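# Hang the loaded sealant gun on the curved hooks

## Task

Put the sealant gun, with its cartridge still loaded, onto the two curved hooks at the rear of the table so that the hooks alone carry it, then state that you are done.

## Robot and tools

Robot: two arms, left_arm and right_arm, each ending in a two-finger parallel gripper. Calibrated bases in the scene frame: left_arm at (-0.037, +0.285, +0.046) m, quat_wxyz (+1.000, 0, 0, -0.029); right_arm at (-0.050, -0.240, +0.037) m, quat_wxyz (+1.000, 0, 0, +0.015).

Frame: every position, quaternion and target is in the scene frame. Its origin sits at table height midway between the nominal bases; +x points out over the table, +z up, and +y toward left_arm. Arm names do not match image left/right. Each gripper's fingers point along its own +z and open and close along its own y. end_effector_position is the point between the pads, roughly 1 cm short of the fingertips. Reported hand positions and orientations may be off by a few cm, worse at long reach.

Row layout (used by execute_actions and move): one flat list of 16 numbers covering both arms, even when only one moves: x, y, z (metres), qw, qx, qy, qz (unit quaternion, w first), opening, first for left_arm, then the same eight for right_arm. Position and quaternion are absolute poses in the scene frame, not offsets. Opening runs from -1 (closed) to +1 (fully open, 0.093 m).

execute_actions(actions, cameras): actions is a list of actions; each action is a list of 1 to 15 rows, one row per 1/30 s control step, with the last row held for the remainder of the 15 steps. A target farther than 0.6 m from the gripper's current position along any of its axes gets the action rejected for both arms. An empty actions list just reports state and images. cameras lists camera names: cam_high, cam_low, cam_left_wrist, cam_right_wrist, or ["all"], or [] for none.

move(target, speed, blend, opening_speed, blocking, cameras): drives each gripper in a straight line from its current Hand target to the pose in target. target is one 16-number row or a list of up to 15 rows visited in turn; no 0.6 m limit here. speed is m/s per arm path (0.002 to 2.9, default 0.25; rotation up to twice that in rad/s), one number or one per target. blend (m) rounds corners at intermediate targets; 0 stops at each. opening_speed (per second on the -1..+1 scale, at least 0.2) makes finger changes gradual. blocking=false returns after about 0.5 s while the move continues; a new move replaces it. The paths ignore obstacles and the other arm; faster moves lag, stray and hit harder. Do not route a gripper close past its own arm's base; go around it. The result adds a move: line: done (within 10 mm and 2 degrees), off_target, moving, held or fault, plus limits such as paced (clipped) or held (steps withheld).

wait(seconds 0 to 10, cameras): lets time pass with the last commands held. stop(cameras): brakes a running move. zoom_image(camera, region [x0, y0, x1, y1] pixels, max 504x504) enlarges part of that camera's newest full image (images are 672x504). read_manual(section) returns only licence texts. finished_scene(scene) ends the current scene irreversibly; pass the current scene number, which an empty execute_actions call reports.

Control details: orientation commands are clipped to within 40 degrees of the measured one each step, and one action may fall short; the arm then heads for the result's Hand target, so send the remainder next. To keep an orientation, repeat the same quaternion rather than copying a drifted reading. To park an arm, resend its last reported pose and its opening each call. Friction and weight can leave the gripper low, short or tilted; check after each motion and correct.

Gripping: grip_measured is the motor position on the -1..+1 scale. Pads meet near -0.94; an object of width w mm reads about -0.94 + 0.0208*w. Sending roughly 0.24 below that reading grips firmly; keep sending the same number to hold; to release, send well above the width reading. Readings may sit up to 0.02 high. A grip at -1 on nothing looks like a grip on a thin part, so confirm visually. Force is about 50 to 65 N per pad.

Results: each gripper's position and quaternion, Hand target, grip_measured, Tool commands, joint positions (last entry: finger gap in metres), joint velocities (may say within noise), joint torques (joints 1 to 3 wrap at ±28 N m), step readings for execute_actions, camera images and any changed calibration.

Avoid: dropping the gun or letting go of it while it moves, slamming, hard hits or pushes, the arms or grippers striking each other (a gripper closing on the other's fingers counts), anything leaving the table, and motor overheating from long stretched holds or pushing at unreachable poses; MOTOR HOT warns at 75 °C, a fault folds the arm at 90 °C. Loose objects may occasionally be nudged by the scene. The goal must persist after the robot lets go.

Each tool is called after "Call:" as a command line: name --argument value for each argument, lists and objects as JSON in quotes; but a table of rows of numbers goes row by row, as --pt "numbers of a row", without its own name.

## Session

Call:
execute_actions --actions '[]'

Call:
zoom_image --camera "cam_high" --region '[230, 150, 480, 350]'

Scene clock: 0.00 s.
left_arm: end_effector_position=(+0.3482, +0.2855, +0.1106) grip_measured=+1.000 end_effector_quat_wxyz=(+0.522, -0.025, +0.852, +0.029) | right_arm: end_effector_position=(+0.3396, -0.2468, +0.1226) grip_measured=+1.000 end_effector_quat_wxyz=(+0.578, -0.001, +0.815, -0.047)
Joint positions: left_arm=[0.005 1.57 0.399 0.697 -0.123 -0.036 0.093] | right_arm=[-0.006 1.589 0.349 0.904 0.098 -0.047 0.093]
Joint velocities: within noise
Joint torques (N m): no reading
Heat: left arm: 39 °C; right arm: 38 °C.
Hand target: left_arm +0.3498, +0.2854, +0.1139; +0.525, -0.025, +0.850, +0.029 | right_arm +0.3426, -0.2467, +0.1295; +0.586, +0.000, +0.809, -0.046
Tool commands: left_gripper/opening=+1.0 right_gripper/opening=+1.0
camera_calibration:
cam_left_wrist: T_world_to_cam=[[0.0840007, -0.996318, -0.0171368, 0.258042], [-0.785572, -0.0556327, -0.616264, 0.39834], [0.613041, 0.0652288, -0.787353, -0.061037], [0, 0, 0, 1]] pos_world=[0.328668, 0.283235, 0.201847]
cam_right_wrist: T_world_to_cam=[[-0.0954008, -0.989395, 0.109527, -0.228126], [-0.718295, -0.00775349, -0.695696, 0.36105], [0.689167, -0.145042, -0.709937, -0.0986479], [0, 0, 0, 1]] pos_world=[0.305562, -0.237215, 0.206133]

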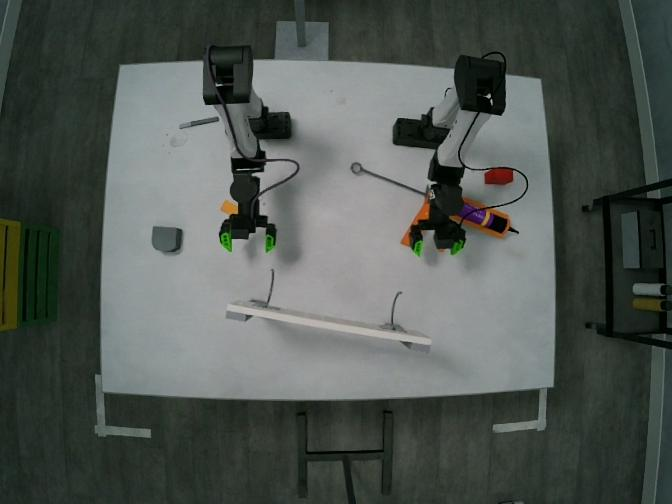

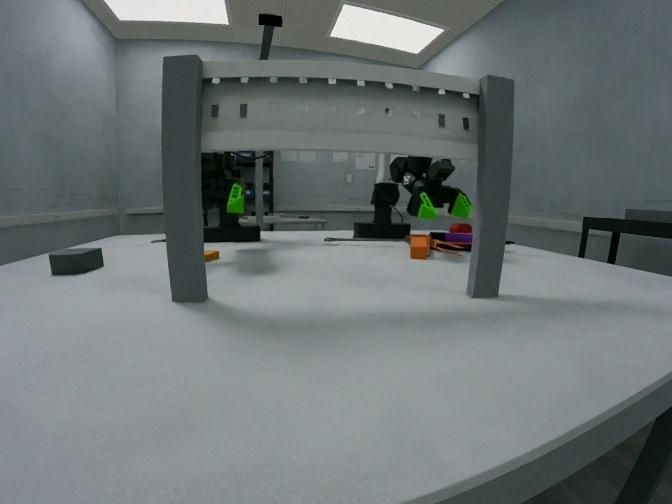

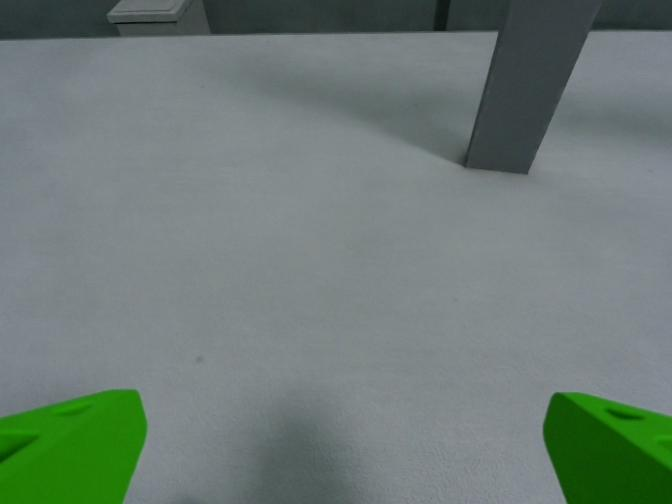

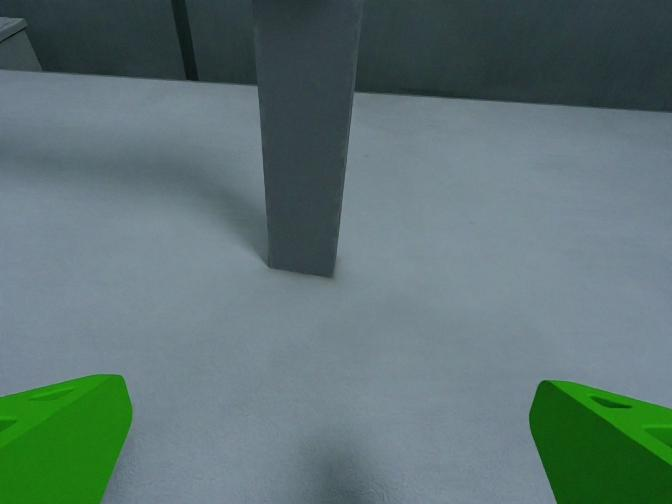

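Scaled by 2.016 from the camera's 672x504 image, which has a finer 960x720 frame.

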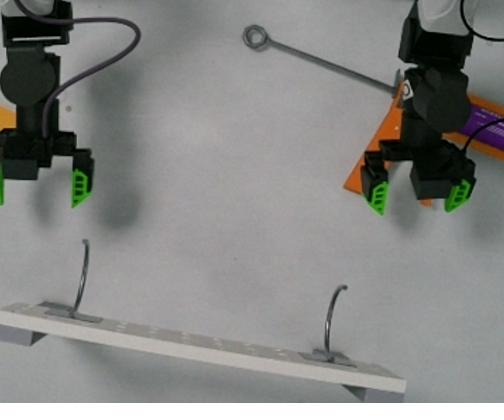

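Call:
move --target '[0.14,0.13,0.30,0.707,0,0.707,0,1,0.14,-0.2,0.30,0.707,0,0.707,0,0.2]' --speed 0.4 --cameras '["all"]'

Call:
zoom_image --camera "cam_high" --region '[330, 140, 540, 270]'

Call:
zoom_image --camera "cam_low" --region '[310, 190, 540, 290]'

Scene clock: 54.80 s.
left_arm: end_effector_position=(+0.1389, +0.1292, +0.2920) grip_measured=+1.000 end_effector_quat_wxyz=(+0.707, +0.021, +0.707, +0.010) | right_arm: end_effector_position=(+0.1409, -0.1978, +0.2904) grip_measured=+0.202 end_effector_quat_wxyz=(+0.705, -0.011, +0.709, -0.007)
Joint positions: left_arm=[-1.462 0.78 0.336 0.422 -1.504 0.022 0.093] | right_arm=[1.042 0.047 0.345 -0.31 1.067 -0.016 0.055]
Joint torques (N m): left_arm=[0.58 0.39 7.79 1.86 -0.12 -0.13] | right_arm=[0.66 4.96 8.36 1.76 0.12 0.1]
Heat: left arm: 43 °C; right arm: 40 °C.
Hand target: left_arm +0.1399, +0.1301, +0.2999; +0.707, +0.000, +0.707, +0.000 | right_arm +0.1398, -0.2000, +0.2998; +0.707, +0.000, +0.707, +0.000
Off the commanded pose: left_arm 0.008 m, 3 deg | right_arm 0.010 m, 2 deg.
move: off_target (left_arm)
camera_calibration:
cam_left_wrist: T_world_to_cam=[[-0.00885995, -0.999415, -0.0330266, 0.140959], [-0.423171, 0.033672, -0.905424, 0.359622], [0.906006, 0.00595387, -0.423222, 0.0808775], [0, 0, 0, 1]] pos_world=[0.0801549, 0.128286, 0.364495]
cam_right_wrist: T_world_to_cam=[[-0.0461155, -0.998007, 0.0430818, -0.206322], [-0.452645, -0.0175692, -0.891518, 0.352954], [0.890497, -0.0606135, -0.450933, 0.0777481], [0, 0, 0, 1]] pos_world=[0.081014, -0.194997, 0.358613]

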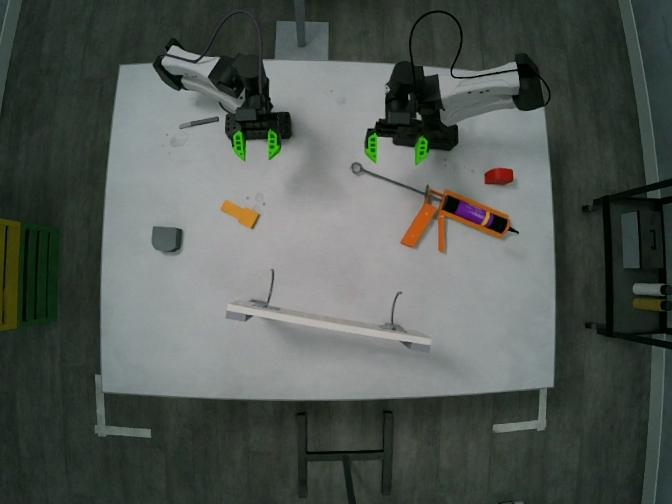

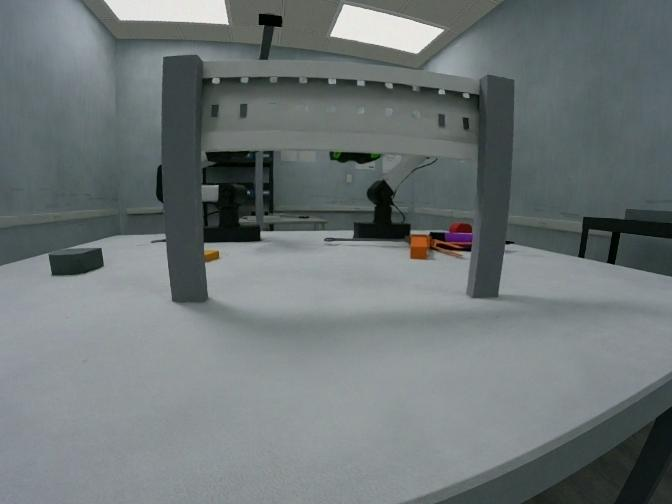

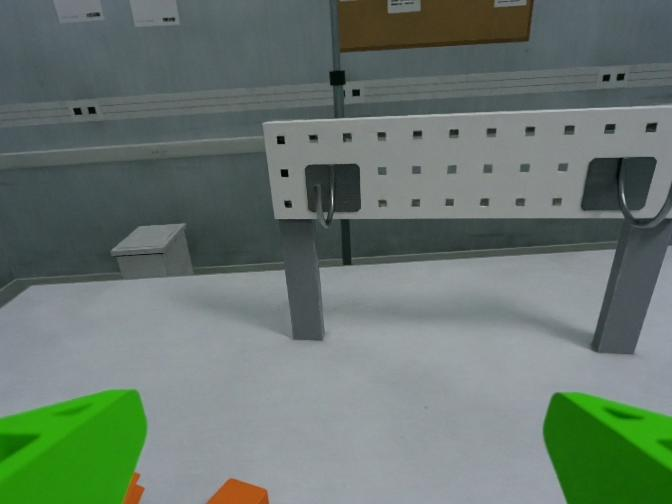

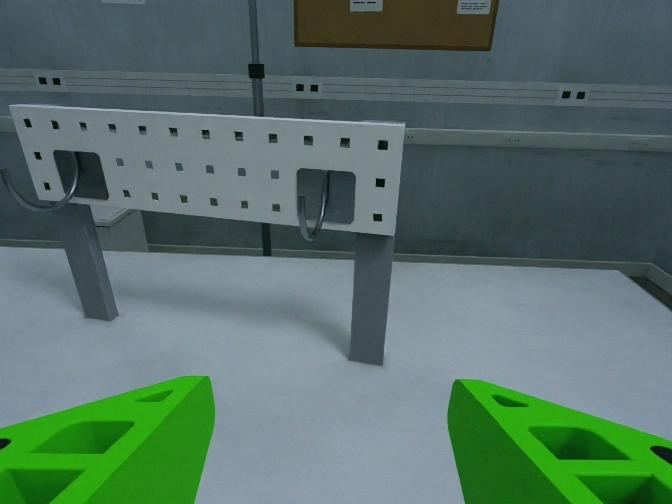

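Scaled by 2.400 from the camera's 672x504 image, which has a finer 960x720 frame.

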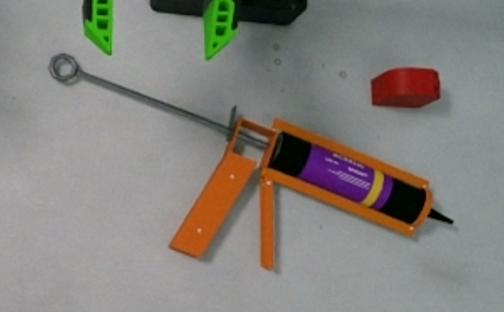

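Scaled by 2.191 from the camera's 672x504 image, which has a finer 960x720 frame.

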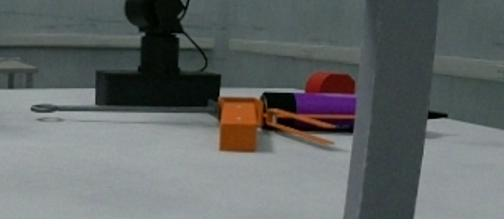

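Call:
move --pt "0.19 0.25 0.25 0.1 0 0.995 0 1 0.14 -0.25 0.28 0.707 0 0.707 0 0.2" --pt "0.196 0.382 0.13 0 0.5665 -0.8241 0 1 0.12 -0.33 0.25 0.707 0 0.707 0 0.2" --speed 0.4 --blend 0.05 --cameras '["all"]'

Scene clock: 106.90 s.
left_arm: end_effector_position=(+0.1959, +0.3824, +0.1348) grip_measured=+1.000 end_effector_quat_wxyz=(+0.006, -0.561, +0.828, +0.003) | right_arm: end_effector_position=(+0.1193, -0.3315, +0.2496) grip_measured=+0.202 end_effector_quat_wxyz=(+0.703, +0.012, +0.711, -0.001)
Joint positions: left_arm=[0.448 1.502 1.081 -1.138 -0.008 -0.799 0.093] | right_arm=[-1.592 0.344 0.267 -0.323 -1.541 -0.384 0.055]
Joint torques (N m): left_arm=[0.31 -4.34 4.81 0.68 0.06 -0.09] | right_arm=[0.69 3.06 6.12 1.68 -0.39 -0.16]
Heat: left arm: 42 °C; right arm: 45 °C.
Hand target: left_arm +0.1960, +0.3820, +0.1301; +0.000, -0.566, +0.824, +0.000 | right_arm +0.1199, -0.3299, +0.2501; +0.705, +0.000, +0.709, +0.000
Off the commanded pose: left_arm 0.005 m, 1 deg | right_arm 0.002 m, 2 deg.
joint sent to its limit (right arm) — joint 5 (wrist yaw), lower limit. The joint targets still meet the commanded pose.
move: done
camera_calibration:
cam_left_wrist: T_world_to_cam=[[0.932463, -0.361251, -0.00326216, -0.0430764], [-0.328259, -0.851005, 0.409924, 0.375316], [-0.150861, -0.381168, -0.912114, 0.382152], [0, 0, 0, 1]] pos_world=[0.22102, 0.449498, 0.194575]
cam_right_wrist: T_world_to_cam=[[-0.0702541, -0.997529, 0.00107384, -0.325447], [-0.457789, 0.0312847, -0.88851, 0.320559], [0.886281, -0.0629131, -0.458855, 0.0721484], [0, 0, 0, 1]] pos_world=[0.0599407, -0.330132, 0.318275]

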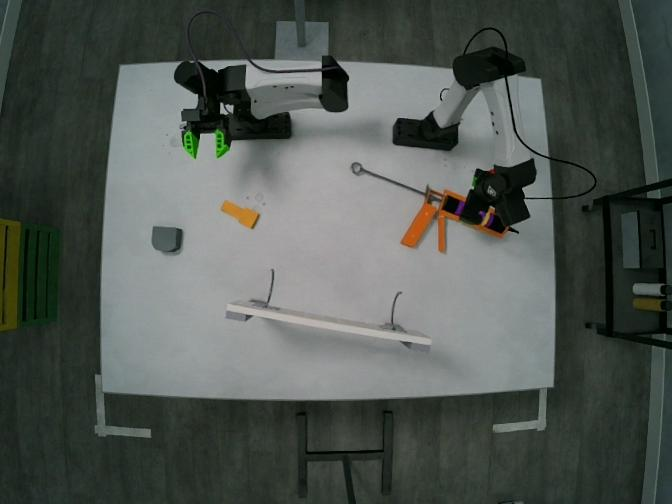

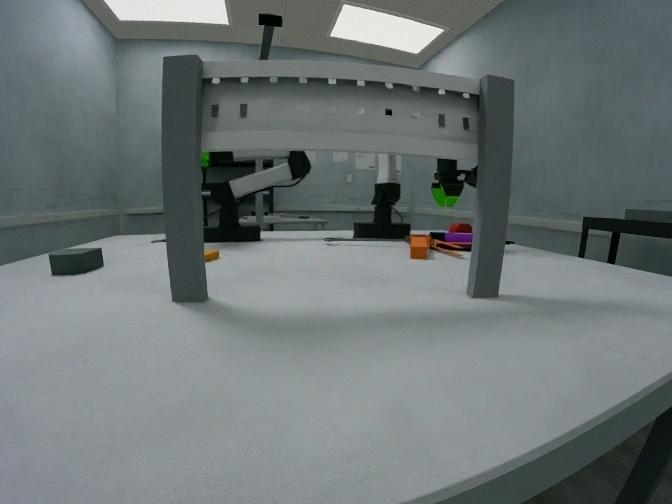

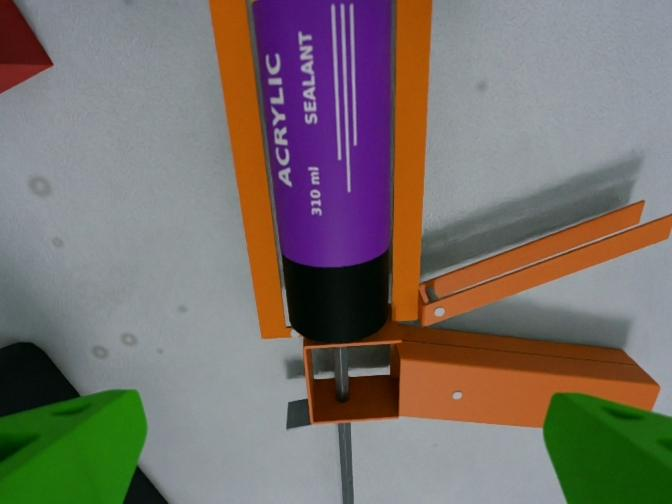

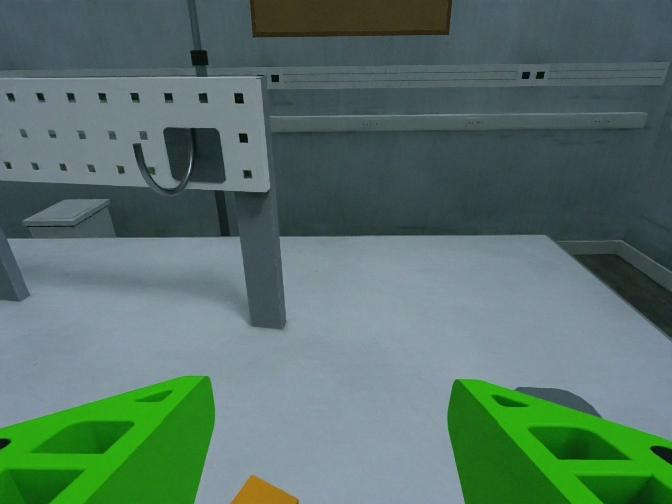

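Call:
move --target '[0.200,0.393,0.02,0,0.5807,-0.8141,0,1,0.12,-0.33,0.25,0.705,0,0.709,0,0.2]' --speed 0.12 --cameras '["cam_left_wrist","cam_low"]'

Scene clock: 121.90 s.
left_arm: end_effector_position=(+0.2014, +0.3933, +0.0250) grip_measured=+1.000 end_effector_quat_wxyz=(+0.006, -0.574, +0.819, +0.002) | right_arm: end_effector_position=(+0.1193, -0.3315, +0.2497) grip_measured=+0.202 end_effector_quat_wxyz=(+0.703, +0.012, +0.711, -0.001)
Joint positions: left_arm=[0.479 1.719 0.828 -0.668 -0.007 -0.801 0.093] | right_arm=[-1.592 0.344 0.267 -0.322 -1.541 -0.384 0.055]
Joint torques (N m): left_arm=[0.51 -5.14 4.08 0.71 0.07 -0.08] | right_arm=[0.69 3.11 6.16 1.62 -0.36 -0.2]
Heat: left arm: 40 °C; right arm: 44 °C.
Hand target: left_arm +0.1998, +0.3929, +0.0201; +0.000, -0.581, +0.814, +0.000 | right_arm +0.1199, -0.3299, +0.2500; +0.705, +0.000, +0.709, +0.000
Off the commanded pose: left_arm 0.005 m, 1 deg | right_arm 0.002 m, 1 deg.
move: done
camera_calibration:
cam_left_wrist: T_world_to_cam=[[0.943798, -0.330507, -0.00328591, -0.0590404], [-0.300041, -0.860884, 0.410919, 0.429569], [-0.13864, -0.386838, -0.911666, 0.286712], [0, 0, 0, 1]] pos_world=[0.224361, 0.461207, 0.0846735]
Images, in order (width x height): cam_low 672x504, cam_left_wrist 672x504.

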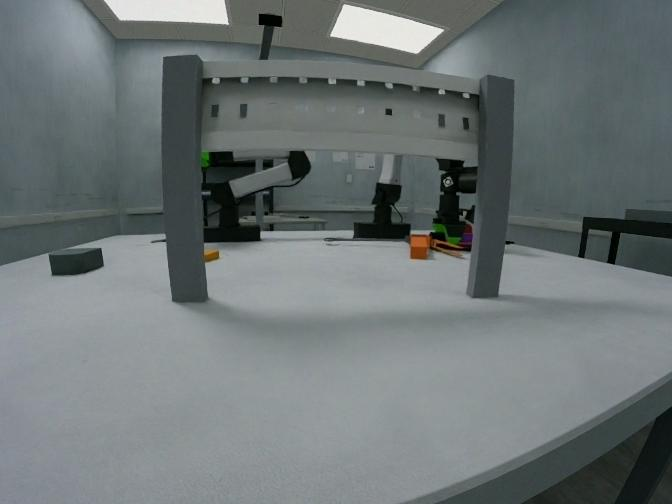

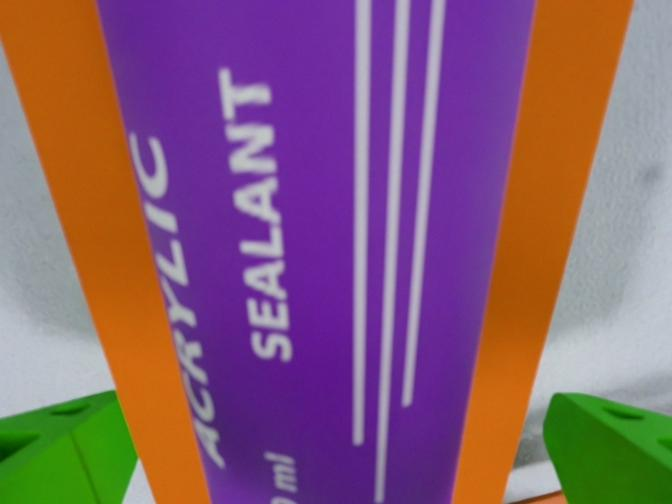

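Call:
move --target '[0.198,0.3935,0.017,0,0.5807,-0.8141,0,0.15,0.12,-0.33,0.25,0.705,0,0.709,0,0.2]' --opening_speed 0.8

Call:
move --target '[0.205,0.385,0.145,0,0.5807,-0.8141,0,0.15,0.12,-0.33,0.25,0.705,0,0.709,0,0.2]' --speed 0.1 --cameras '["all"]'

Call:
zoom_image --camera "cam_low" --region '[310, 160, 540, 290]'

Scene clock: 131.03 s.
left_arm: end_effector_position=(+0.1992, +0.3939, +0.0237) grip_measured=+0.586 end_effector_quat_wxyz=(+0.004, -0.576, +0.817, +0.003) | right_arm: end_effector_position=(+0.1193, -0.3315, +0.2497) grip_measured=+0.202 end_effector_quat_wxyz=(+0.703, +0.012, +0.711, -0.001)
Joint positions: left_arm=[0.484 1.719 0.822 -0.666 -0.007 -0.802 0.073] | right_arm=[-1.592 0.344 0.267 -0.323 -1.541 -0.384 0.055]
Joint torques (N m): left_arm=[0.55 -4.9 3.56 0.8 0.05 -0.04] | right_arm=[0.72 3.11 6.17 1.63 -0.35 -0.2]
Heat: left arm: 38 °C; right arm: 44 °C.
Hand target: left_arm +0.1978, +0.3934, +0.0172; +0.000, -0.581, +0.814, +0.000 | right_arm +0.1199, -0.3299, +0.2500; +0.705, +0.000, +0.709, +0.000
Off the commanded pose: left_arm 0.007 m, 1 deg | right_arm 0.002 m, 1 deg.
move: done
camera_calibration:
cam_left_wrist: T_world_to_cam=[[0.94566, -0.325105, -0.00579473, -0.0592045], [-0.293816, -0.86201, 0.413051, 0.429073], [-0.13928, -0.388903, -0.91069, 0.286422], [0, 0, 0, 1]] pos_world=[0.221949, 0.462008, 0.0832701]
cam_right_wrist: T_world_to_cam=[[-0.0698566, -0.997555, 0.00186578, -0.325733], [-0.457616, 0.0303838, -0.888631, 0.320377], [0.886402, -0.0629306, -0.45862, 0.0721059], [0, 0, 0, 1]] pos_world=[0.0599403, -0.330133, 0.318374]

Scene clock: 133.03 s.
left_arm: end_effector_position=(+0.1931, +0.3851, +0.1168) grip_measured=+0.577 end_effector_quat_wxyz=(-0.040, -0.578, +0.815, +0.018) | right_arm: end_effector_position=(+0.1193, -0.3315, +0.2497) grip_measured=+0.202 end_effector_quat_wxyz=(+0.703, +0.012, +0.711, -0.001)
Joint positions: left_arm=[0.456 1.603 1.103 -1.157 -0.017 -0.836 0.073] | right_arm=[-1.592 0.344 0.267 -0.323 -1.541 -0.384 0.055]
Joint torques (N m): left_arm=[-0.49 -12.48 8.96 0.11 0.17 -0.09] | right_arm=[0.7 3.19 6.16 1.62 -0.37 -0.19]
Heat: left arm: 39 °C; right arm: 44 °C.
Hand target: left_arm +0.2039, +0.3848, +0.1438; +0.000, -0.580, +0.814, +0.000 | right_arm +0.1199, -0.3299, +0.2500; +0.705, +0.000, +0.709, +0.000
Off the commanded pose: left_arm 0.031 m, 5 deg | right_arm 0.002 m, 1 deg.
move: off_target (left_arm)
camera_calibration:
cam_left_wrist: T_world_to_cam=[[0.943656, -0.320575, -0.082126, -0.0481563], [-0.249252, -0.851764, 0.460837, 0.363172], [-0.217685, -0.414402, -0.883677, 0.388739], [0, 0, 0, 1]] pos_world=[0.220587, 0.454994, 0.172202]
cam_right_wrist: T_world_to_cam=[[-0.0698566, -0.997555, 0.00186578, -0.325733], [-0.457616, 0.0303838, -0.888631, 0.320377], [0.886402, -0.0629306, -0.45862, 0.0721059], [0, 0, 0, 1]] pos_world=[0.0599403, -0.330133, 0.318374]

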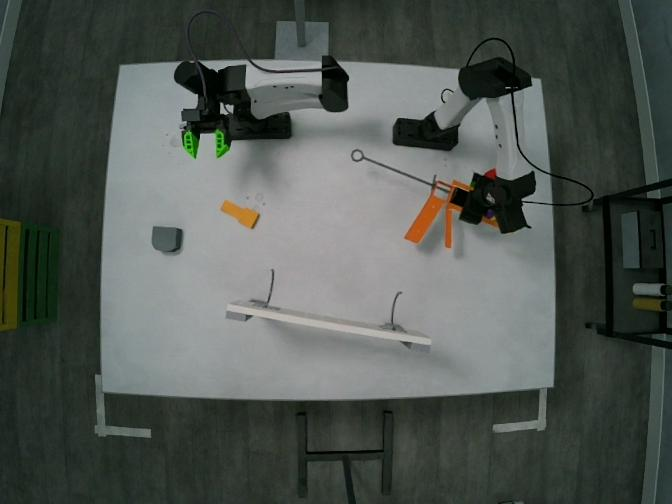

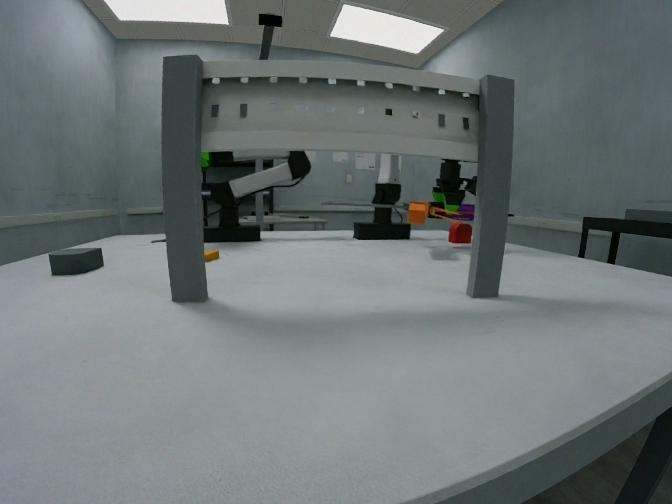

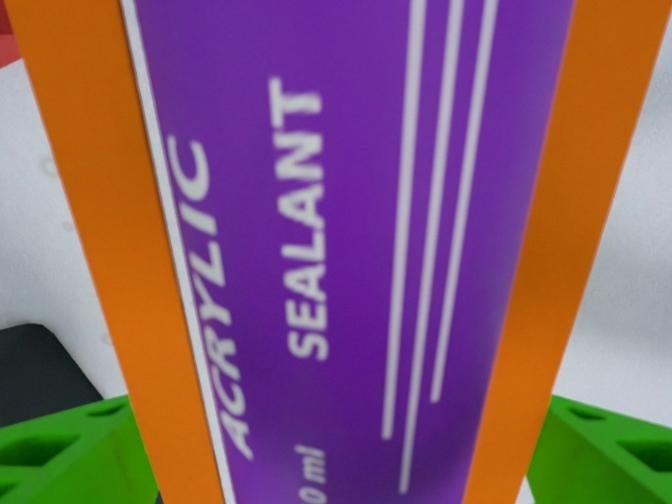

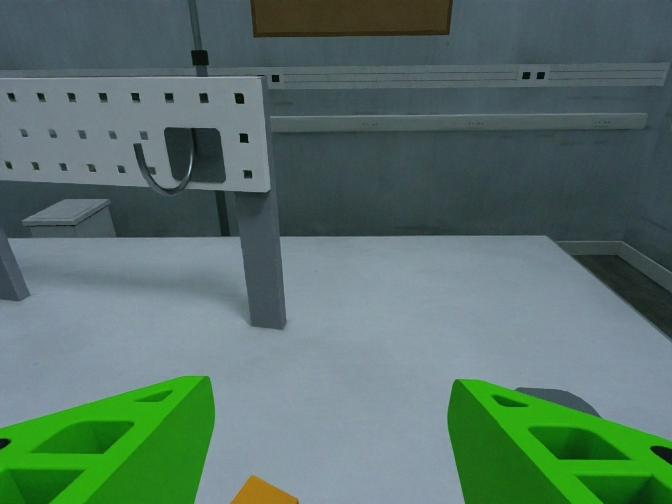

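Scaled by 2.191 from the camera's 672x504 image, which has a finer 960x720 frame.

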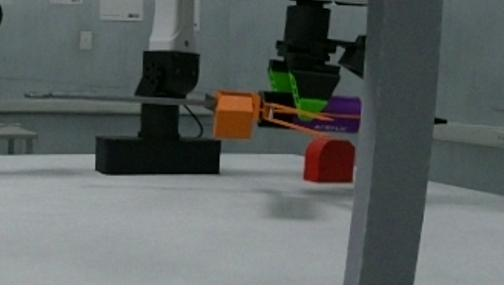

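Call:
move --pt "0.36 0.08 0.17 0 0.5807 -0.8141 0 0.15 0.12 -0.36 0.25 0.705 0 0.709 0 0.2" --pt "0.36 0.08 0.17 0 0.087 -0.9963 0 0.15 0.12 -0.36 0.25 0.705 0 0.709 0 0.2" --speed '[0.22,0.25]' --blend 0.03 --cameras '["all"]'

Scene clock: 159.43 s.
left_arm: end_effector_position=(+0.3548, +0.0844, +0.1531) grip_measured=+0.577 end_effector_quat_wxyz=(-0.013, -0.091, +0.996, +0.021) | right_arm: end_effector_position=(+0.1196, -0.3594, +0.2397) grip_measured=+0.202 end_effector_quat_wxyz=(+0.702, +0.024, +0.712, +0.012)
Joint positions: left_arm=[-0.424 2.337 2.279 -1.557 -0.021 -0.663 0.073] | right_arm=[-1.592 0.585 0.267 -0.17 -1.542 -0.435 0.055]
Joint torques (N m): left_arm=[0.49 -14.3 9.26 0.29 0.2 0.15] | right_arm=[0.4 1.72 8.61 1.64 -0.43 -0.24]
Heat: left arm: 46 °C; right arm: 44 °C.
Hand target: left_arm +0.3595, +0.0804, +0.1698; +0.001, -0.087, +0.996, +0.000 | right_arm +0.1200, -0.3598, +0.2498; +0.705, +0.001, +0.710, -0.001
Off the commanded pose: left_arm 0.018 m, 3 deg | right_arm 0.010 m, 3 deg.
joint sent to its limit (right arm) — joint 5 (wrist yaw), lower limit. The joint targets still meet the commanded pose.
move: off_target (left_arm, right_arm)
camera_calibration:
cam_left_wrist: T_world_to_cam=[[0.19028, -0.980442, -0.0502693, 0.0239737], [-0.876586, -0.192733, 0.440966, 0.300496], [-0.44203, -0.0398415, -0.896115, 0.381239], [0, 0, 0, 1]] pos_world=[0.427368, 0.0966094, 0.21033]
cam_right_wrist: T_world_to_cam=[[-0.0685069, -0.997064, -0.0342115, -0.344789], [-0.458958, 0.0619451, -0.886296, 0.323377], [0.885813, -0.0450158, -0.461854, 0.0727664], [0, 0, 0, 1]] pos_world=[0.0603385, -0.360533, 0.30842]

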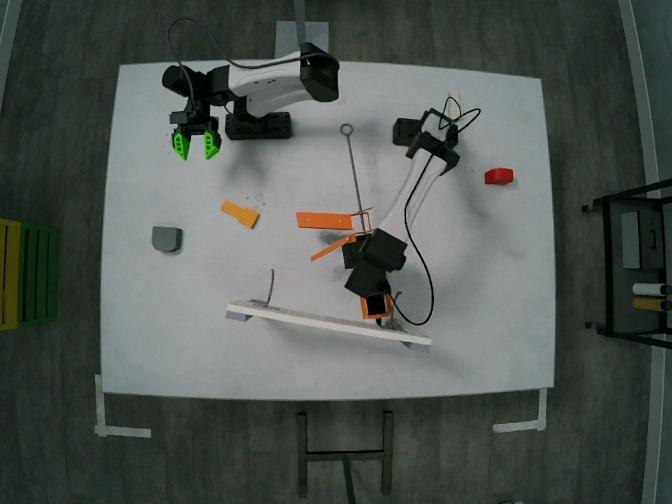

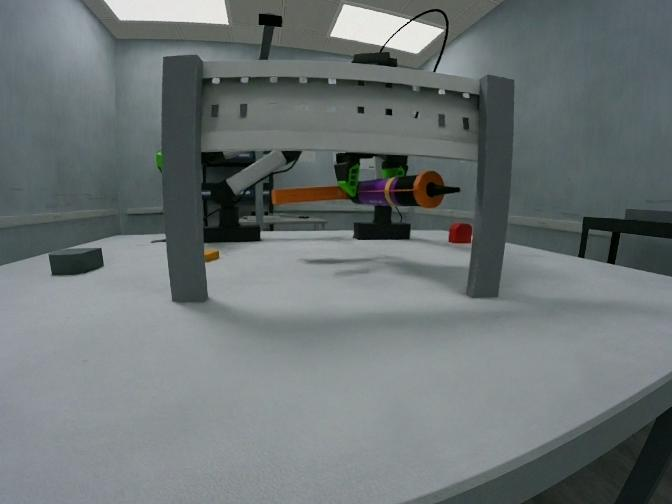

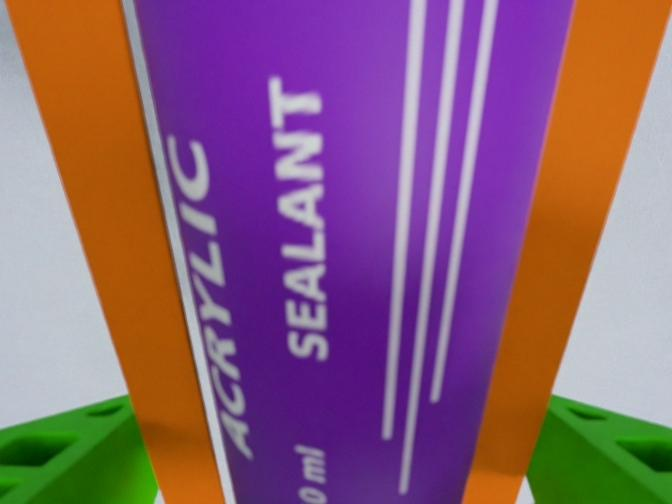

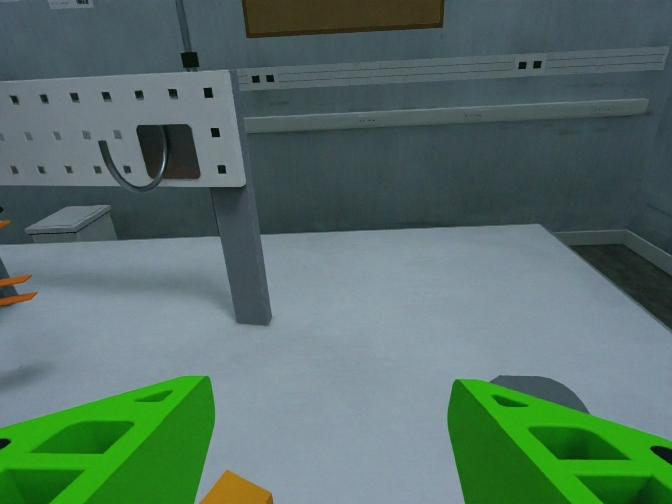

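Call:
move --pt "0.36 0.03 0.165 0 -0.2588 -0.9659 0 0.15 0.12 -0.38 0.25 0.705 0 0.709 0 0.2" --pt "0.34 -0.02 0.155 0 -0.643 -0.766 0 0.15 0.12 -0.38 0.25 0.705 0 0.709 0 0.2" --pt "0.30 -0.04 0.14 0 -0.766 -0.6428 0 0.15 0.12 -0.38 0.25 0.705 0 0.709 0 0.2" --speed 0.25 --blend 0.02 --cameras '["all"]'

Scene clock: 178.23 s.
left_arm: end_effector_position=(+0.3010, -0.0427, +0.1030) grip_measured=+0.577 end_effector_quat_wxyz=(-0.024, +0.763, +0.646, -0.002) | right_arm: end_effector_position=(+0.1197, -0.3781, +0.2381) grip_measured=+0.202 end_effector_quat_wxyz=(+0.702, +0.027, +0.712, +0.016)
Joint positions: left_arm=[-0.712 2.505 2.38 -1.495 -0.001 0.967 0.073] | right_arm=[-1.592 0.733 0.292 -0.07 -1.542 -0.451 0.055]
Joint torques (N m): left_arm=[0.28 -21.27 6.48 0.05 0.09 0.11] | right_arm=[0.4 0.65 8.92 1.63 -0.42 -0.25]
Heat: left arm: 50 °C; right arm: 45 °C.
Hand target: left_arm +0.2997, -0.0398, +0.1384; +0.000, +0.766, +0.643, +0.000 | right_arm +0.1200, -0.3797, +0.2497; +0.704, +0.001, +0.710, -0.001
Off the commanded pose: left_arm 0.037 m, 3 deg | right_arm 0.012 m, 4 deg.
joint sent to its limit (right arm) — joint 5 (wrist yaw), lower limit. The joint targets still meet the commanded pose.
move: off_target (left_arm, right_arm)
camera_calibration:
cam_left_wrist: T_world_to_cam=[[-0.987613, 0.153372, 0.0331452, 0.301375], [0.15185, 0.880964, 0.448156, -0.0135198], [0.0395347, 0.447637, -0.893341, 0.183152], [0, 0, 0, 1]] pos_world=[0.292454, -0.116298, 0.159687]
cam_right_wrist: T_world_to_cam=[[-0.0683621, -0.99675, -0.0426097, -0.361386], [-0.459381, 0.0693617, -0.885527, 0.325863], [0.885605, -0.0409624, -0.46263, 0.0727771], [0, 0, 0, 1]] pos_world=[0.0605383, -0.379833, 0.306831]

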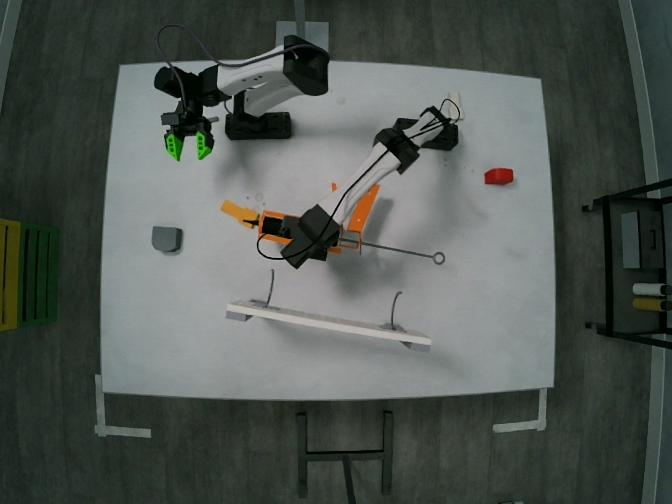

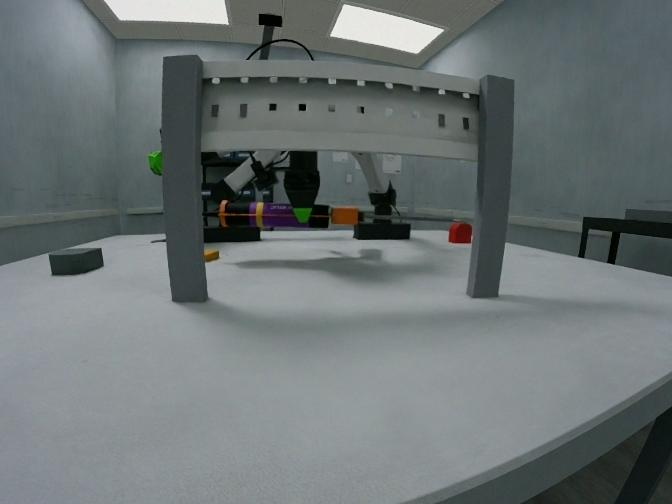

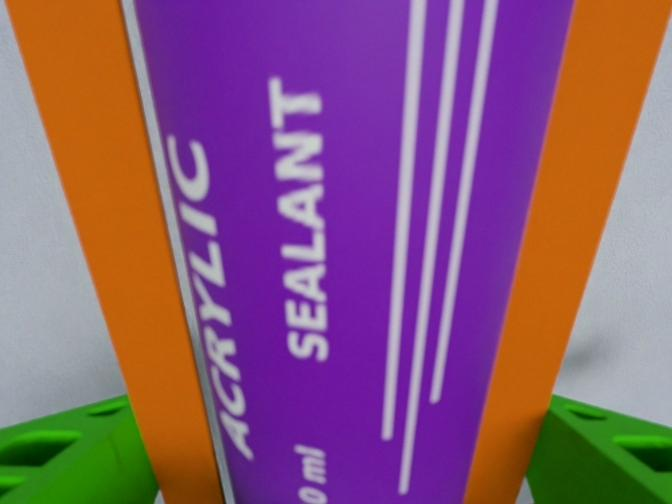

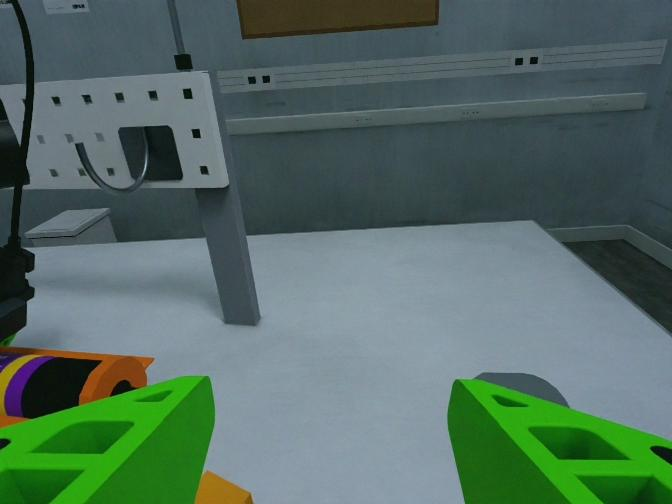

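Call:
move --pt "0.302 0.012 0.11 0 0.766 0.6428 0 0.15 0.12 -0.38 0.25 0.705 0 0.709 0 0.2" --pt "0.302 0.012 0.024 0 0.766 0.6428 0 0.15 0.12 -0.38 0.25 0.705 0 0.709 0 0.2" --speed '[0.15,0.07]' --cameras '["all"]'

Call:
zoom_image --camera "cam_low" --region '[200, 180, 500, 290]'

Scene clock: 187.00 s.
left_arm: end_effector_position=(+0.2963, +0.0189, +0.0236) grip_measured=+0.577 end_effector_quat_wxyz=(-0.024, +0.761, +0.648, -0.005) | right_arm: end_effector_position=(+0.1197, -0.3780, +0.2381) grip_measured=+0.202 end_effector_quat_wxyz=(+0.702, +0.027, +0.712, +0.015)
Joint positions: left_arm=[-0.616 2.327 1.741 -1.033 0 1.058 0.073] | right_arm=[-1.592 0.733 0.292 -0.069 -1.542 -0.451 0.055]
Joint torques (N m): left_arm=[-0.27 -14.26 3.7 0.95 0.07 0.09] | right_arm=[0.32 0.61 8.92 1.62 -0.43 -0.24]
Heat: left arm: 56 °C; right arm: 46 °C.
Hand target: left_arm +0.3019, +0.0121, +0.0244; -0.001, +0.766, +0.643, +0.000 | right_arm +0.1200, -0.3797, +0.2498; +0.705, +0.001, +0.710, -0.001
Off the commanded pose: left_arm 0.009 m, 3 deg | right_arm 0.012 m, 4 deg.
joint sent to its limit (right arm) — joint 5 (wrist yaw), lower limit. The joint targets still meet the commanded pose.
move: off_target (left_arm, right_arm)
camera_calibration:
cam_left_wrist: T_world_to_cam=[[-0.988278, 0.148522, 0.0353293, 0.290228], [0.148668, 0.883667, 0.443881, -0.0304848], [0.0347066, 0.44393, -0.895389, 0.0863499], [0, 0, 0, 1]] pos_world=[0.288362, -0.0545001, 0.0805948]
cam_right_wrist: T_world_to_cam=[[-0.0680439, -0.996807, -0.041778, -0.361583], [-0.459201, 0.0684667, -0.88569, 0.325554], [0.885723, -0.0410813, -0.462393, 0.0726559], [0, 0, 0, 1]] pos_world=[0.060538, -0.379733, 0.306829]

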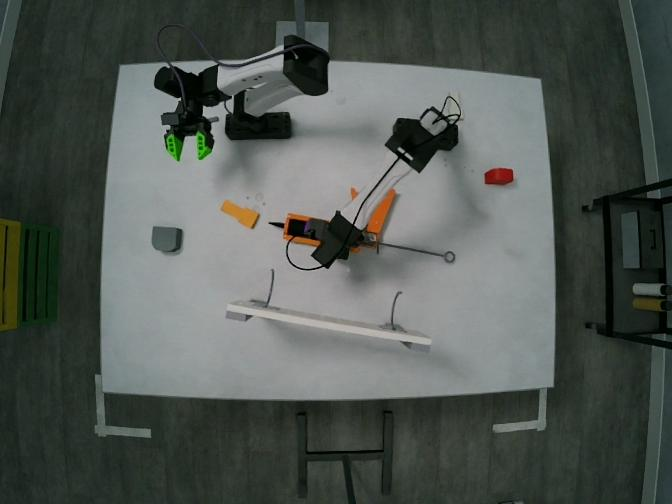

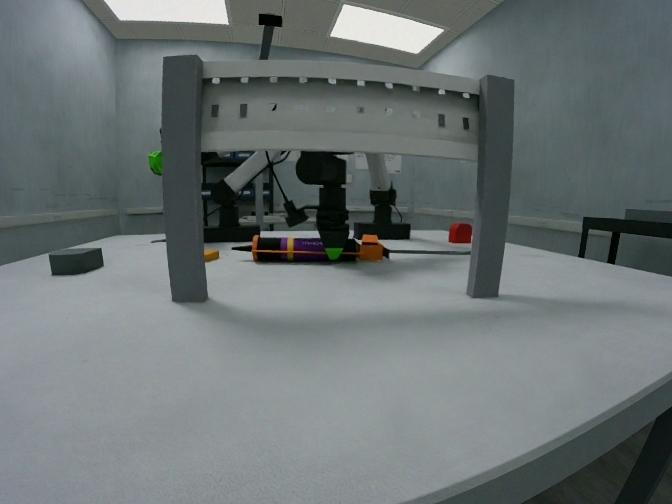

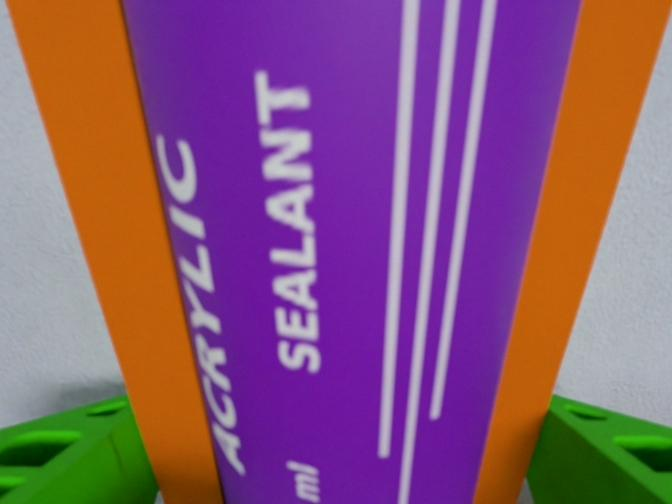

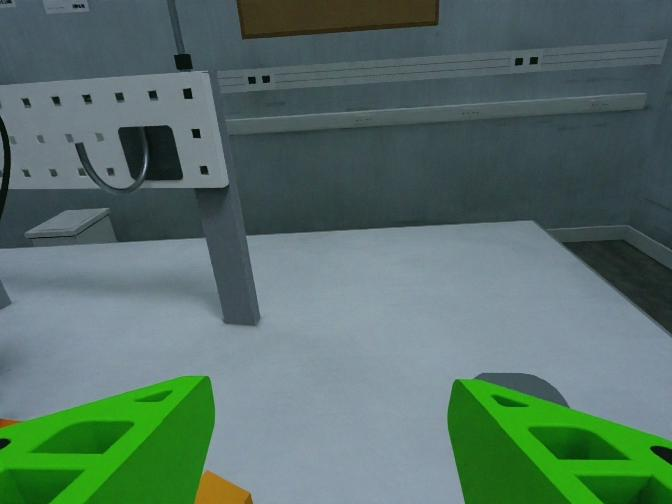

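Scaled by 1.680 from the camera's 672x504 image, which has a finer 960x720 frame.

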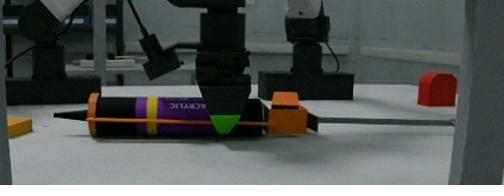

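Call:
move --target '[0.298,0.016,0.024,0,0.762,0.6476,0,0.9,0.12,-0.38,0.25,0.705,0,0.709,0,0.2]' --opening_speed 0.8

Call:
move --pt "0.298 0.016 0.15 0 0.762 0.6476 0 1 0.15 -0.3 0.25 0.6 0 0.8 0 0.2" --pt "0.32 0.18 0.16 0 0.06 0.998 0 1 0.22 -0.2 0.22 0.1 0 0.995 0 1" --pt "0.342 0.302 0.09 0 0.6428 -0.766 0 1 0.26 -0.05 0.18 0 0.30 -0.954 0 1" --speed '[0.2,0.45,0.4]' --blend 0.03 --cameras '["all"]'

Scene clock: 206.23 s.
left_arm: end_effector_position=(+0.2973, +0.0182, +0.0205) grip_measured=+0.898 end_effector_quat_wxyz=(-0.008, +0.761, +0.648, -0.001) | right_arm: end_effector_position=(+0.1197, -0.3780, +0.2382) grip_measured=+0.202 end_effector_quat_wxyz=(+0.702, +0.026, +0.712, +0.015)
Joint positions: left_arm=[-0.616 2.306 1.691 -0.973 -0.001 1.058 0.088] | right_arm=[-1.592 0.733 0.292 -0.069 -1.542 -0.451 0.055]
Joint torques (N m): left_arm=[-0.13 -14.06 4.51 0.61 0.08 0] | right_arm=[0.32 0.65 8.87 1.62 -0.44 -0.23]
Heat: left arm: 62 °C; right arm: 47 °C.
Hand target: left_arm +0.2981, +0.0160, +0.0241; +0.000, +0.762, +0.648, +0.000 | right_arm +0.1200, -0.3797, +0.2498; +0.705, +0.001, +0.710, -0.001
Off the commanded pose: left_arm 0.004 m, 1 deg | right_arm 0.012 m, 4 deg.
joint sent to its limit (right arm) — joint 5 (wrist yaw), lower limit. The joint targets still meet the commanded pose.
move: off_target (right_arm)
camera_calibration:
cam_left_wrist: T_world_to_cam=[[-0.988821, 0.148919, 0.00742531, 0.292117], [0.137604, 0.89224, 0.430084, -0.0252829], [0.0574228, 0.426298, -0.902758, 0.0775703], [0, 0, 0, 1]] pos_world=[0.287876, -0.0540116, 0.078732]
cam_right_wrist: T_world_to_cam=[[-0.0680005, -0.996823, -0.0414661, -0.361683], [-0.459203, 0.0681696, -0.885712, 0.325536], [0.885725, -0.0411876, -0.462379, 0.0726572], [0, 0, 0, 1]] pos_world=[0.0605379, -0.379733, 0.306929]

Scene clock: 212.87 s.
left_arm: end_effector_position=(+0.3432, +0.3017, +0.0988) grip_measured=+1.000 end_effector_quat_wxyz=(+0.007, -0.638, +0.770, -0.005) | right_arm: end_effector_position=(+0.2575, -0.0552, +0.1761) grip_measured=+1.000 end_effector_quat_wxyz=(-0.003, -0.294, +0.956, -0.007)
Joint positions: left_arm=[0.101 2.005 1.535 -1.083 -0.001 -1.339 0.093] | right_arm=[0.517 1.917 1.755 -1.419 0.012 -0.05 0.093]
Joint torques (N m): left_arm=[0.17 -8.72 4.67 0.68 -0.03 -0.09] | right_arm=[0.42 -8.84 8.08 0.26 -0.11 -0.18]
Heat: left arm: 61 °C; right arm: 47 °C.
Hand target: left_arm +0.3418, +0.3020, +0.0901; +0.000, -0.643, +0.766, +0.000 | right_arm +0.2599, -0.0501, +0.1800; +0.000, -0.300, +0.954, +0.000
Off the commanded pose: left_arm 0.009 m, 1 deg | right_arm 0.007 m, 1 deg.
move: done; blend cut to 0 m at target 2
camera_calibration:
cam_left_wrist: T_world_to_cam=[[0.984359, -0.175839, 0.0108534, -0.284875], [-0.164191, -0.893334, 0.418325, 0.325235], [-0.0638622, -0.413564, -0.908233, 0.32031], [0, 0, 0, 1]] pos_world=[0.354276, 0.37292, 0.157954]
cam_right_wrist: T_world_to_cam=[[0.575238, -0.815526, 0.0633968, -0.20718], [-0.743263, -0.488755, 0.456814, 0.117757], [-0.341558, -0.309897, -0.8873, 0.31131], [0, 0, 0, 1]] pos_world=[0.313033, -0.0149319, 0.235567]

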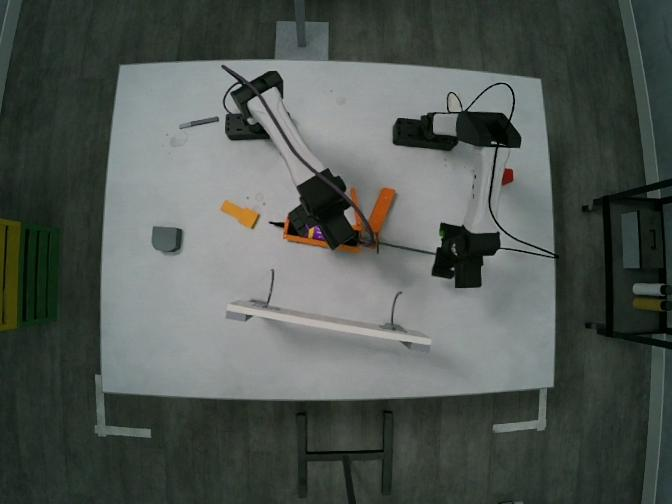

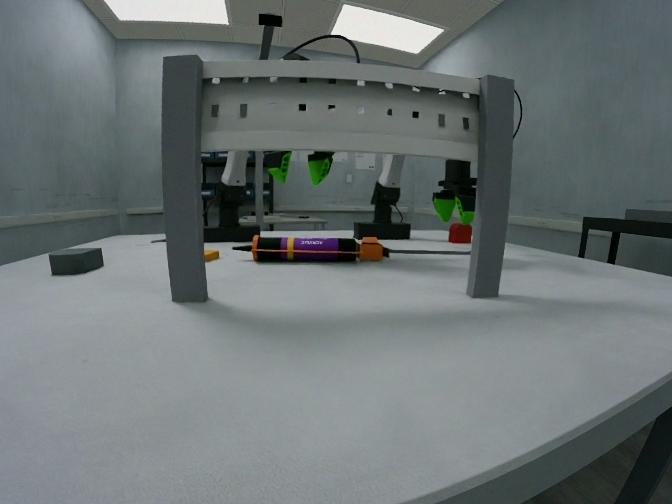

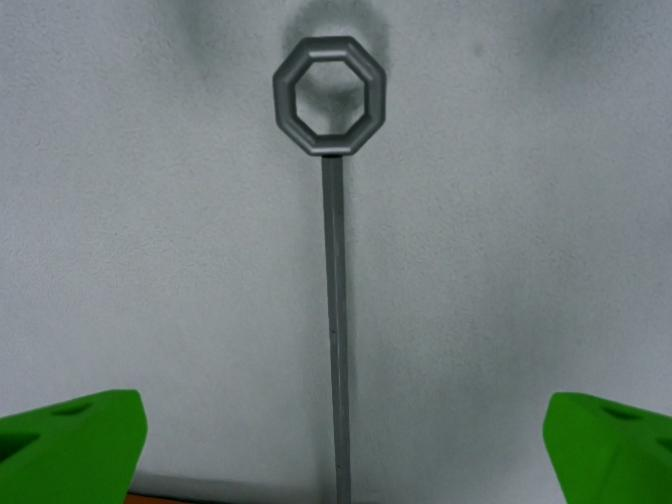

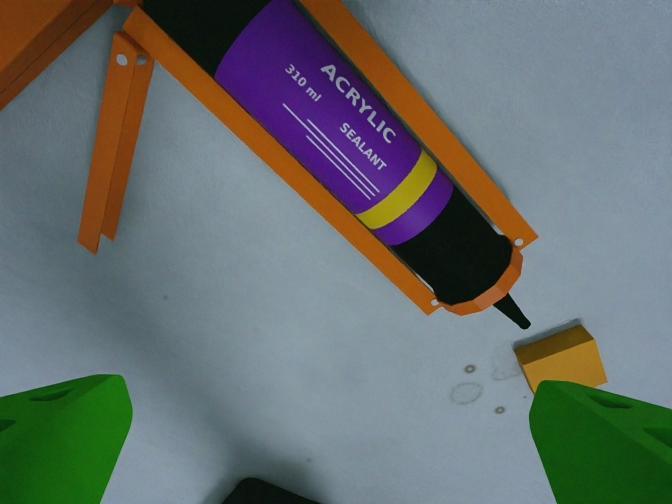

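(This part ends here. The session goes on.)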